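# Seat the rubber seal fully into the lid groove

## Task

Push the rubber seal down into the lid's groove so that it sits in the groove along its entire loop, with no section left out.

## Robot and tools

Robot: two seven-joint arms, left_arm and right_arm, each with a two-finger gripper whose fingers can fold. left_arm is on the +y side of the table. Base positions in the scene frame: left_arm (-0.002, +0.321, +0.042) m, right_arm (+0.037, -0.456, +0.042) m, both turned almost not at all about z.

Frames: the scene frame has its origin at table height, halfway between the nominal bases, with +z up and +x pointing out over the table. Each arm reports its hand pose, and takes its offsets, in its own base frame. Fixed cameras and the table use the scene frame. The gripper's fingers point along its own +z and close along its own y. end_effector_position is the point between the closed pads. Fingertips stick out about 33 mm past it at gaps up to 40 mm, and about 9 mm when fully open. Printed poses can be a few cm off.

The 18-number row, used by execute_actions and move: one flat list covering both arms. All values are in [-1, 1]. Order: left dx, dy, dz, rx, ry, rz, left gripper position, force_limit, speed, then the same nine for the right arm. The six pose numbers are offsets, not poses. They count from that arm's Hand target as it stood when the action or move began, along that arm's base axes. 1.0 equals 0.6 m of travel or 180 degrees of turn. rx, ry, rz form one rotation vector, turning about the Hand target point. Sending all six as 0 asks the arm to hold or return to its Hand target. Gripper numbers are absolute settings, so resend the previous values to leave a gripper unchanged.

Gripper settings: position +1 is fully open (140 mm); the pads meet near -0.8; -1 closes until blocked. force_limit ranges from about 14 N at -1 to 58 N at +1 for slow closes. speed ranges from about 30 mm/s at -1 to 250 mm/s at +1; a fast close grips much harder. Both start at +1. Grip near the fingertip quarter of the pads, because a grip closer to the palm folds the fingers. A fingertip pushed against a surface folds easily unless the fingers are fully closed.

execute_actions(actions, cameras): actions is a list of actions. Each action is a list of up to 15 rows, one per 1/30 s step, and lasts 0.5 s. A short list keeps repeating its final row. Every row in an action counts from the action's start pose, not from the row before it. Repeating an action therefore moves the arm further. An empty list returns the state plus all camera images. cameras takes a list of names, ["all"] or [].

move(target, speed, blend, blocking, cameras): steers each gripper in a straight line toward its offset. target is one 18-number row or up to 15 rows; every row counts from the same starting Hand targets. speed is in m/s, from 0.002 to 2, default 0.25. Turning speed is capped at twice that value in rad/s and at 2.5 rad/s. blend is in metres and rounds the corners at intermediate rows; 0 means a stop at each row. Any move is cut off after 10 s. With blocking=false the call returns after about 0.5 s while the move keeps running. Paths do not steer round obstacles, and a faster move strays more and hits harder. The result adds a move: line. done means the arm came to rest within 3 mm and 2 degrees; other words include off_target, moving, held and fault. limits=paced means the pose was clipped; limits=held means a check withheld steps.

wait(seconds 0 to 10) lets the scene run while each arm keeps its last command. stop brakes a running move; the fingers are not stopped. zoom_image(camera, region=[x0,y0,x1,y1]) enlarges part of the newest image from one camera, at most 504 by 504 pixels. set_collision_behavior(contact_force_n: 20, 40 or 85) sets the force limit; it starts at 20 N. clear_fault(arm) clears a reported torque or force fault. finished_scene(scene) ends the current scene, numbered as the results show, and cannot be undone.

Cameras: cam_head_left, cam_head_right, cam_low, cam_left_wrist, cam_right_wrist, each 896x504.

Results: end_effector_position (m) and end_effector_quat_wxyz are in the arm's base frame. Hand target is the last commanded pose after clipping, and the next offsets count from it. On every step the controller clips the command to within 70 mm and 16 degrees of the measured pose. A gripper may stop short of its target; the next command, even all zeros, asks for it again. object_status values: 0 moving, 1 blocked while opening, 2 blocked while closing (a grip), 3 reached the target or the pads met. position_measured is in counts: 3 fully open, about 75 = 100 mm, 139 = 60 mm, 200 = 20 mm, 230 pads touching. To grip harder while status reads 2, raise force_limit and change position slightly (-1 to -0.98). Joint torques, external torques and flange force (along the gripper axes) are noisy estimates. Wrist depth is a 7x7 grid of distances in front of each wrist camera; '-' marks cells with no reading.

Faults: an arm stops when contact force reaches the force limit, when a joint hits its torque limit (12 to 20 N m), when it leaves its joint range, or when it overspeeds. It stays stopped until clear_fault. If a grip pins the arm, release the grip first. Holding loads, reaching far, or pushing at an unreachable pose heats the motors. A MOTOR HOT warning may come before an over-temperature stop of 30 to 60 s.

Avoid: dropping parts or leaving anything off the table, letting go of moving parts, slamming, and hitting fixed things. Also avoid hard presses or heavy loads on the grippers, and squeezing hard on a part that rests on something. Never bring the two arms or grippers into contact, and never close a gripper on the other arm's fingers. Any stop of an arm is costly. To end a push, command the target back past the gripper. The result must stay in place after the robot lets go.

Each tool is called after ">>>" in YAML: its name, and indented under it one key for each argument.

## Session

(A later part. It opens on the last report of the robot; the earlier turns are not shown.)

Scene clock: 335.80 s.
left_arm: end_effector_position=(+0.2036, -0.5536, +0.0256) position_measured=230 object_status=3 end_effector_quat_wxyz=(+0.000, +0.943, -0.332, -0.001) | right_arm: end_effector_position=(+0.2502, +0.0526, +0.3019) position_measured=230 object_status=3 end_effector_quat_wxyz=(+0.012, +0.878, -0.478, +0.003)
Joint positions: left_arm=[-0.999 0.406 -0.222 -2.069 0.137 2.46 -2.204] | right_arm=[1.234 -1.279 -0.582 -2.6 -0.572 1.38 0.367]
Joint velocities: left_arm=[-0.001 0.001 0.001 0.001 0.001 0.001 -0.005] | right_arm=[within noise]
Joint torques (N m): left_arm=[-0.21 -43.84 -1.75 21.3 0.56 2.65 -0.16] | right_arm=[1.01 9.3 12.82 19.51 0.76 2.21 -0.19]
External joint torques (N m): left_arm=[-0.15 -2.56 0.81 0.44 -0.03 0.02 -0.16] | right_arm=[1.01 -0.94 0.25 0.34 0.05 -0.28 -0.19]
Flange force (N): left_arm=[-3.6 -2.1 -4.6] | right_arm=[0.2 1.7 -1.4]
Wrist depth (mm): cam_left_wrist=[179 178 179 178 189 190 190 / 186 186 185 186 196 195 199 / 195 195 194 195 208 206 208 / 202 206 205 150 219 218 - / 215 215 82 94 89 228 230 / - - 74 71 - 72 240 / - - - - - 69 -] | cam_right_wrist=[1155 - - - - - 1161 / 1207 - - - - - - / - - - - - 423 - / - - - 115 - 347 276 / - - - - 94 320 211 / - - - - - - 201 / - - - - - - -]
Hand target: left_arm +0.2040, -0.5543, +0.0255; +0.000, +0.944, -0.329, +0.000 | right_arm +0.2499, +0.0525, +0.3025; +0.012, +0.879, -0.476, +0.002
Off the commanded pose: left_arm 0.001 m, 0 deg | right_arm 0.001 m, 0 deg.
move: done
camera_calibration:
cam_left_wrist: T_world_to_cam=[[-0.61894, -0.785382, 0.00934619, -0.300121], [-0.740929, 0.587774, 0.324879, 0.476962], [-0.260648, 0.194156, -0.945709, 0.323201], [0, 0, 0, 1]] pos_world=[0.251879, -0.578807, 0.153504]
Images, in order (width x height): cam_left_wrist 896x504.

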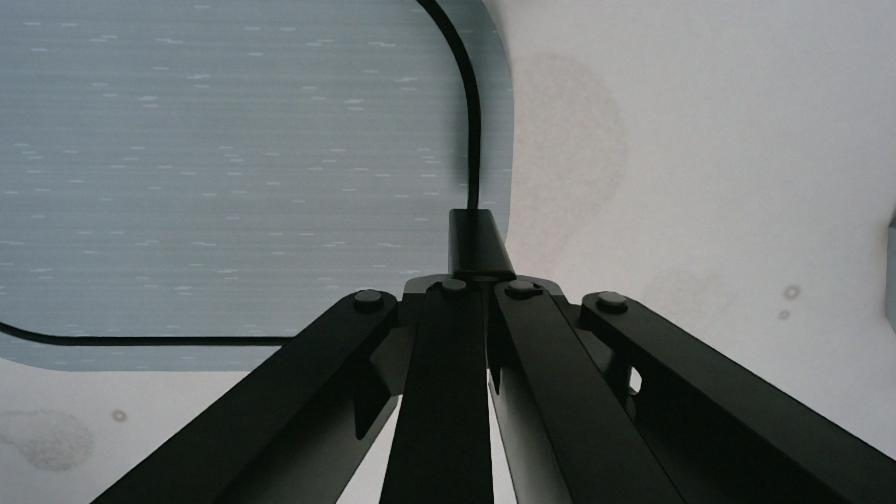

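>>> move:
  target:
    - [0,0,-0.064,0,0,0,-1,-1,-1,0,0,0,0,0,0,-1,-1,-1]
    - [0,0,-0.0275,0,0,0,-1,-1,-1,0,0,0,0,0,0,-1,-1,-1]
    - [-0.017,0.0135,-0.0275,0,0,0,-1,-1,-1,0,0,0,0,0,0,-1,-1,-1]
    - [-0.017,0.0135,-0.064,0,0,0,-1,-1,-1,0,0,0,0,0,0,-1,-1,-1]
    - [-0.017,0.0135,-0.0275,0,0,0,-1,-1,-1,0,0,0,0,0,0,-1,-1,-1]
  speed: [0.025,0.06,0.06,0.025,0.06]
  cameras: ["cam_left_wrist"]

>>> move:
  target:
    - [-0.0117,0.02,0,0,0,0,-1,-1,-1,0,0,0,0,0,0,-1,-1,-1]
    - [-0.0117,0.02,-0.0365,0,0,0,-1,-1,-1,0,0,0,0,0,0,-1,-1,-1]
    - [-0.0117,0.02,0.01,0,0,0,-1,-1,-1,0,0,0,0,0,0,-1,-1,-1]
    - [-0.01,0.07,0.06,0,0,0,-1,-1,-1,0,0,0,0,0,0,-1,-1,-1]
    - [0.15,0.5,0.3,0,0,0,-1,-1,-1,0,0,0,0,0,0,-1,-1,-1]
  speed: [0.06,0.025,0.06,0.1,0.2]
  cameras: ["cam_head_left","cam_head_right"]

>>> zoom_image:
  camera: "cam_head_left"
  region: [600, 325, 670, 395]

>>> zoom_image:
  camera: "cam_head_left"
  region: [535, 298, 610, 373]

Scene clock: 341.77 s.
left_arm: end_effector_position=(+0.1944, -0.5469, +0.0085) position_measured=230 object_status=3 end_effector_quat_wxyz=(+0.000, +0.944, -0.329, +0.002) | right_arm: end_effector_position=(+0.2502, +0.0526, +0.3019) position_measured=230 object_status=3 end_effector_quat_wxyz=(+0.012, +0.878, -0.478, +0.003)
Joint positions: left_arm=[-1.03 0.415 -0.199 -2.111 0.14 2.516 -2.227] | right_arm=[1.234 -1.279 -0.582 -2.6 -0.572 1.38 0.367]
Joint velocities: left_arm=[0.001 0 -0.001 0 0.001 -0.004 -0.001] | right_arm=[within noise]
Joint torques (N m): left_arm=[0.62 -43.83 -2.31 20.1 0.25 2.27 0.28] | right_arm=[1.04 9.36 12.82 19.55 0.76 2.22 -0.2]
External joint torques (N m): left_arm=[0.65 -2.8 -0.03 -0.07 -0.3 -0.37 0.28] | right_arm=[1.06 -0.85 0.24 0.35 0.05 -0.27 -0.21]
Flange force (N): left_arm=[-4.6 -4.8 -7.1] | right_arm=[0.1 1.3 -1.5]
Wrist depth (mm): cam_left_wrist=[162 162 163 164 174 174 175 / 169 169 170 170 182 - 182 / 177 178 178 178 189 - 193 / 186 186 186 150 - - 203 / 196 198 83 94 89 208 211 / 220 - 75 71 - 72 220 / - - - - - 69 -] | cam_right_wrist=[1134 - - - - 420 1178 / 1183 - - - - - - / - - 466 - 488 425 - / - - - 126 449 346 304 / - - - - 94 293 225 / - - - - - - 201 / - - - - - - -]
Hand target: left_arm +0.1938, -0.5462, +0.0090; +0.000, +0.944, -0.329, +0.000 | right_arm +0.2499, +0.0525, +0.3025; +0.012, +0.879, -0.476, +0.002
Off the commanded pose: left_arm 0.001 m, 0 deg | right_arm 0.001 m, 0 deg.
move: done
camera_calibration:
cam_left_wrist: T_world_to_cam=[[-0.613489, -0.789652, 0.00896584, -0.303864], [-0.746455, 0.58356, 0.319785, 0.470538], [-0.257751, 0.189492, -0.947448, 0.300227], [0, 0, 0, 1]] pos_world=[0.242202, -0.571424, 0.136703]
Images, in order (width x height): cam_left_wrist 896x504.

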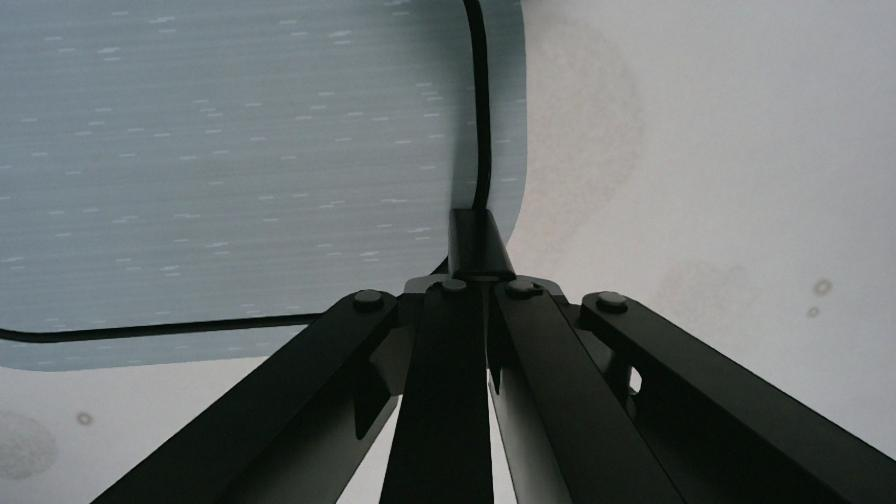

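Scene clock: 348.27 s.
left_arm: end_effector_position=(+0.2841, -0.2472, +0.1887) position_measured=230 object_status=3 end_effector_quat_wxyz=(+0.001, +0.946, -0.325, +0.000) | right_arm: end_effector_position=(+0.2502, +0.0526, +0.3019) position_measured=230 object_status=3 end_effector_quat_wxyz=(+0.012, +0.878, -0.478, +0.003)
Joint positions: left_arm=[-0.804 -0.497 0.087 -2.65 0.047 2.155 -1.662] | right_arm=[1.234 -1.279 -0.582 -2.6 -0.572 1.38 0.367]
Joint velocities: left_arm=[-0.001 -0.001 -0.001 0 0.001 0.001 0.007] | right_arm=[within noise]
Joint torques (N m): left_arm=[-0.22 -16.44 -1.04 23.62 1.03 2.32 0.32] | right_arm=[0.98 9.28 12.9 19.54 0.75 2.23 -0.22]
External joint torques (N m): left_arm=[-0.22 -2.31 0.46 -0.36 0.28 -0.34 0.32] | right_arm=[1 -0.95 0.3 0.37 0.04 -0.26 -0.22]
Flange force (N): left_arm=[-9.1 -2.0 -3.5] | right_arm=[0.2 1.7 -1.5]
Wrist depth (mm): cam_left_wrist=[- - 341 - 322 334 333 / - - - - - - - / - 373 366 380 374 - 384 / 387 - - 118 - - - / 415 - 82 94 89 85 413 / - - 74 71 - 72 - / - - - - - 69 -] | cam_right_wrist=[1093 - - - - - 1178 / 1189 - - - - - 468 / - - - - - 408 - / - - 490 115 - 346 265 / - - - - 94 304 222 / - - - - - - 187 / - - - - - - -]
Hand target: left_arm +0.2838, -0.2462, +0.1890; +0.000, +0.944, -0.329, +0.000 | right_arm +0.2499, +0.0525, +0.3025; +0.012, +0.879, -0.476, +0.002
Off the commanded pose: left_arm 0.001 m, 1 deg | right_arm 0.001 m, 0 deg.
move: done
Images, in order (width x height): cam_head_left 896x504, cam_head_right 896x504.

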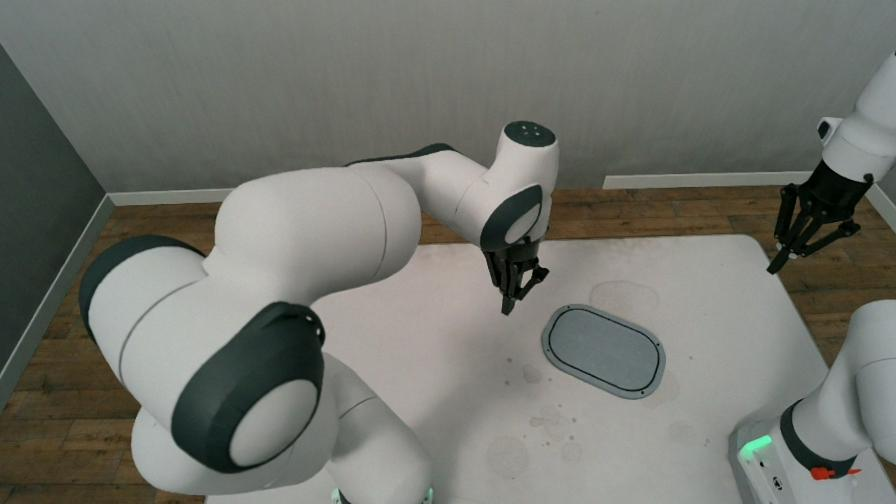

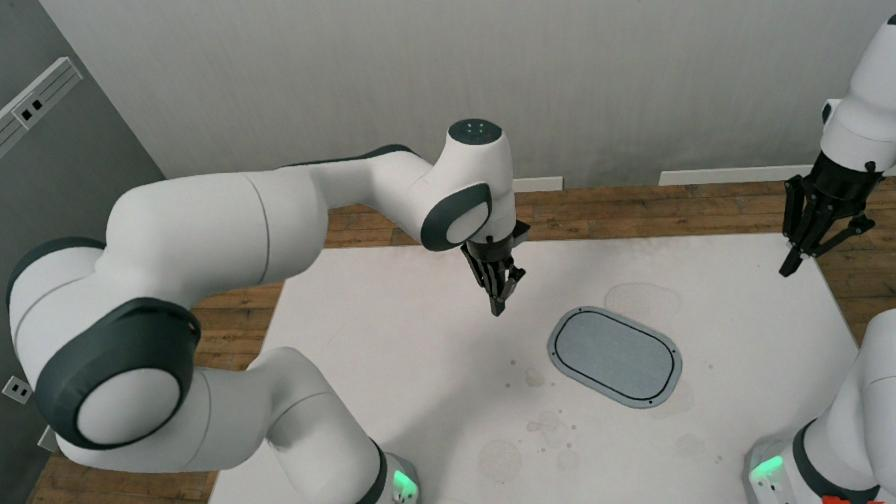

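Scaled by 7.200 from the camera's 896x504 image, which has a finer 1280x720 frame.

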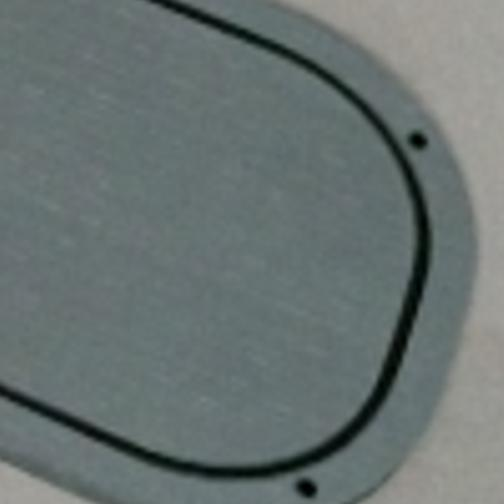

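Scaled by 6.720 from the camera's 896x504 image, which has a finer 1280x720 frame.

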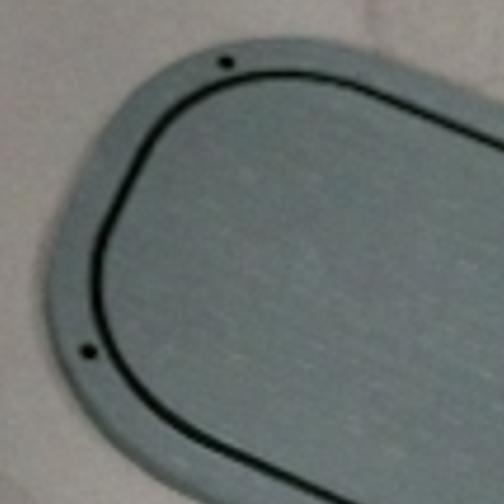

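>>> move:
  target:
    - [-0.0925,-0.513,-0.1,0,0,0.047,-1,-1,-1,0,0,0,0,0,0,-1,-1,-1]
    - [-0.0925,-0.513,-0.29,0,0,0.047,-1,-1,-1,0,0,0,0,0,0,-1,-1,-1]
    - [-0.0925,-0.513,-0.325,0,0,0.047,-1,-1,-1,0,0,0,0,0,0,-1,-1,-1]
  speed: [0.2,0.2,0.025]
  cameras: ["cam_left_wrist"]

>>> zoom_image:
  camera: "cam_left_wrist"
  region: [440, 40, 640, 290]

Scene clock: 358.40 s.
left_arm: end_effector_position=(+0.2287, -0.5549, -0.0009) position_measured=230 object_status=3 end_effector_quat_wxyz=(+0.001, +0.966, -0.260, +0.000) | right_arm: end_effector_position=(+0.2502, +0.0526, +0.3019) position_measured=230 object_status=3 end_effector_quat_wxyz=(+0.012, +0.878, -0.478, +0.003)
Joint positions: left_arm=[-1.065 0.474 -0.115 -2.034 0.087 2.505 -2.282] | right_arm=[1.234 -1.279 -0.582 -2.6 -0.572 1.38 0.367]
Joint velocities: left_arm=[-0.001 0 0.003 0 0 0.004 -0.001] | right_arm=[within noise]
Joint torques (N m): left_arm=[-0.24 -40.92 -0.15 20.05 0.65 3.31 -0.13] | right_arm=[0.97 9.29 12.84 19.54 0.76 2.23 -0.21]
External joint torques (N m): left_arm=[-0.26 2.2 1.13 -0.26 0.09 0.69 -0.13] | right_arm=[0.98 -1 0.28 0.4 0.05 -0.25 -0.21]
Flange force (N): left_arm=[2.2 2.1 6.1] | right_arm=[0.3 1.8 -1.5]
Wrist depth (mm): cam_left_wrist=[153 155 153 154 156 164 169 / 159 160 160 161 161 174 174 / 169 168 168 168 168 182 180 / 176 177 175 135 180 192 194 / 185 186 83 94 89 199 202 / 193 - 74 71 - 72 209 / - - - - - 69 -] | cam_right_wrist=[1276 - - 431 - - 1178 / - - - - 474 - - / - - - - - 422 - / - - - 115 441 345 274 / - - - - 94 307 234 / - - - - - - - / - - - - - - -]
Hand target: left_arm +0.2283, -0.5540, -0.0060; +0.000, +0.966, -0.259, +0.000 | right_arm +0.2499, +0.0525, +0.3025; +0.012, +0.879, -0.476, +0.002
Off the commanded pose: left_arm 0.005 m, 0 deg | right_arm 0.001 m, 0 deg.
move: off_target (left_arm)
camera_calibration:
cam_left_wrist: T_world_to_cam=[[-0.494086, -0.869337, 0.0114504, -0.360483], [-0.821394, 0.471073, 0.321563, 0.458619], [-0.28494, 0.149474, -0.946819, 0.285745], [0, 0, 0, 1]] pos_world=[0.280017, -0.572136, 0.127202]
Images, in order (width x height): cam_left_wrist 896x504.

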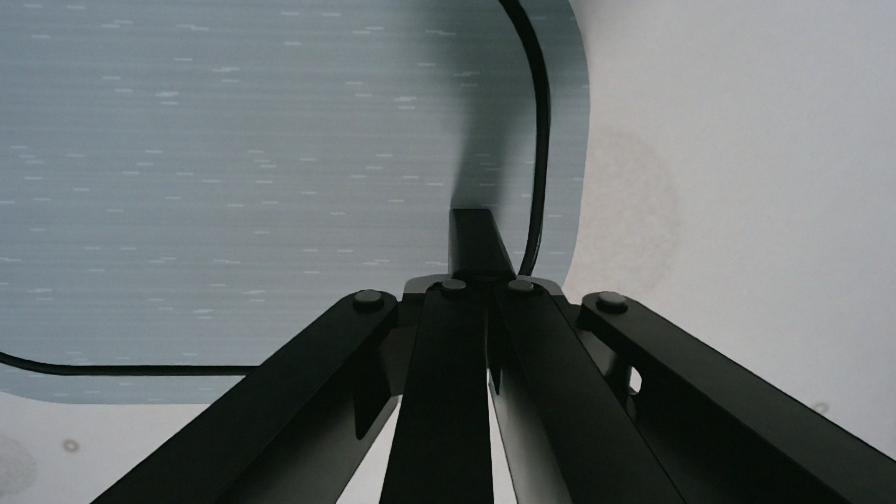

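Scaled by 2.016 from the camera's 896x504 image, which has a finer 1280x720 frame.

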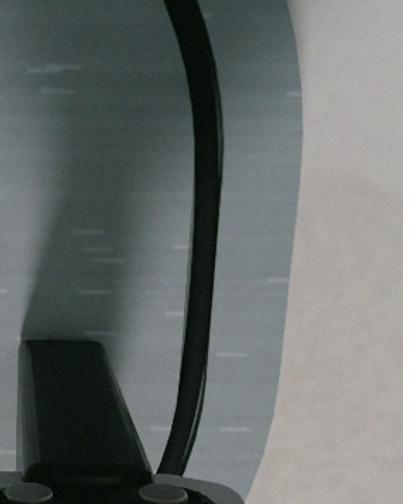

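>>> move:
  target:
    - [0,0,0.03,0,0,0,-1,-1,-1,0,0,0,0,0,0,-1,-1,-1]
    - [-0.02,-0.0347,0.03,0,0,0,-1,-1,-1,0,0,0,0,0,0,-1,-1,-1]
    - [-0.02,-0.0347,0,0,0,0,-1,-1,-1,0,0,0,0,0,0,-1,-1,-1]
  speed: [0.06,0.06,0.025]
  cameras: ["cam_left_wrist"]

>>> zoom_image:
  camera: "cam_left_wrist"
  region: [400, 40, 600, 290]

Scene clock: 361.47 s.
left_arm: end_effector_position=(+0.2165, -0.5767, -0.0002) position_measured=230 object_status=3 end_effector_quat_wxyz=(+0.002, +0.965, -0.261, +0.001) | right_arm: end_effector_position=(+0.2502, +0.0526, +0.3019) position_measured=230 object_status=3 end_effector_quat_wxyz=(+0.012, +0.878, -0.478, +0.003)
Joint positions: left_arm=[-1.105 0.508 -0.11 -1.973 0.086 2.481 -2.311] | right_arm=[1.234 -1.279 -0.582 -2.6 -0.572 1.38 0.367]
Joint velocities: left_arm=[0 0.001 0.002 0.002 0 0.005 -0.001] | right_arm=[within noise]
Joint torques (N m): left_arm=[0.17 -42.08 0.05 20.07 0.64 3.06 -0.19] | right_arm=[1.03 9.35 12.84 19.56 0.75 2.22 -0.28]
External joint torques (N m): left_arm=[0.3 2.35 1.47 -0.6 0.05 0.43 -0.19] | right_arm=[0.98 -0.92 0.24 0.39 0.03 -0.28 -0.28]
Flange force (N): left_arm=[2.1 1.2 5.7] | right_arm=[0.5 1.6 -1.5]
Wrist depth (mm): cam_left_wrist=[154 154 154 155 166 165 167 / 161 161 161 162 174 173 174 / - 169 169 170 - 181 183 / 176 177 177 135 191 193 192 / 186 186 83 94 89 200 - / 195 - 74 71 - 72 210 / - - - - - 69 -] | cam_right_wrist=[1166 - 427 - - - 1166 / 1134 - - - - 449 - / - - - - 441 424 - / - - - 115 481 344 259 / - - - - 94 356 210 / - - - - - - 188 / - - - - - - -]
Hand target: left_arm +0.2163, -0.5748, -0.0060; +0.000, +0.966, -0.259, +0.000 | right_arm +0.2499, +0.0525, +0.3025; +0.012, +0.879, -0.476, +0.002
Off the commanded pose: left_arm 0.006 m, 0 deg | right_arm 0.001 m, 0 deg.
move: off_target (left_arm)
camera_calibration:
cam_left_wrist: T_world_to_cam=[[-0.496095, -0.868178, 0.0125161, -0.384361], [-0.820667, 0.473557, 0.319765, 0.459823], [-0.28354, 0.148362, -0.947414, 0.285119], [0, 0, 0, 1]] pos_world=[0.267525, -0.593747, 0.127901]
Images, in order (width x height): cam_left_wrist 896x504.

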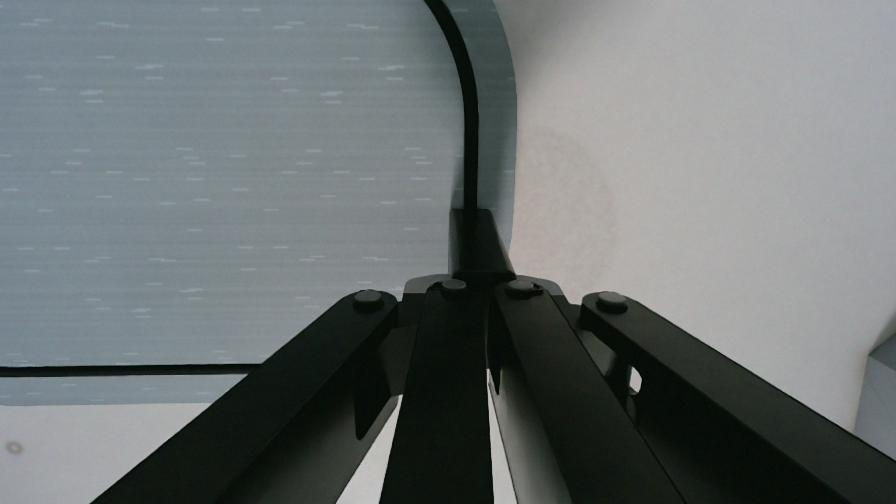

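Scaled by 2.016 from the camera's 896x504 image, which has a finer 1280x720 frame.

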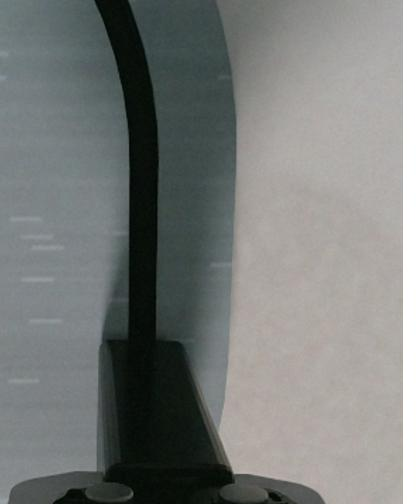

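>>> move:
  target:
    - [0,0,0.08,0,0,0,-1,-1,-1,0,0,0,0,0,0,-1,-1,-1]
    - [0.1,0.5,0.3,0,0,0,-1,-1,-1,0,0,0,0,0,0,-1,-1,-1]
  speed: 0.2

>>> finished_scene:
  scene: 1

Scene clock: 365.57 s.
left_arm: end_effector_position=(+0.2765, -0.2758, +0.1737) position_measured=230 object_status=3 end_effector_quat_wxyz=(+0.001, +0.967, -0.254, +0.000) | right_arm: end_effector_position=(+0.2502, +0.0526, +0.3019) position_measured=230 object_status=3 end_effector_quat_wxyz=(+0.012, +0.878, -0.478, +0.003)
Joint positions: left_arm=[-0.883 -0.427 0.099 -2.635 0.048 2.21 -1.878] | right_arm=[1.234 -1.279 -0.582 -2.6 -0.572 1.38 0.367]
Joint velocities: left_arm=[-0.001 -0.001 0 0.002 0.001 -0.002 0.006] | right_arm=[within noise]
Joint torques (N m): left_arm=[-0.2 -18.52 -0.98 23.16 1.02 2.36 0.29] | right_arm=[1.01 9.27 12.82 19.58 0.75 2.2 -0.24]
External joint torques (N m): left_arm=[-0.16 -2.41 0.52 -0.45 0.29 -0.31 0.29] | right_arm=[0.99 -1.01 0.24 0.48 0.03 -0.29 -0.24]
Flange force (N): left_arm=[-8.7 -4.0 -3.9] | right_arm=[0.5 1.7 -1.7]
Wrist depth (mm): cam_left_wrist=[329 - 333 335 312 317 316 / 332 - 343 339 334 332 326 / - - - - - 363 - / - - - 113 - - - / - - 82 94 89 401 - / - - - 71 - 72 - / - - - - - 69 -] | cam_right_wrist=[1150 - - - - - 1118 / 1219 - 445 449 - 466 - / - - - - 489 427 - / - - - 115 455 353 275 / - - - - 94 353 223 / - - - - - - 201 / - - - - - - -]
Hand target: left_arm +0.2763, -0.2748, +0.1740; +0.000, +0.966, -0.259, +0.000 | right_arm +0.2499, +0.0525, +0.3025; +0.012, +0.879, -0.476, +0.002
Off the commanded pose: left_arm 0.001 m, 1 deg | right_arm 0.001 m, 0 deg.
move: done

The scene is finished: the task was done.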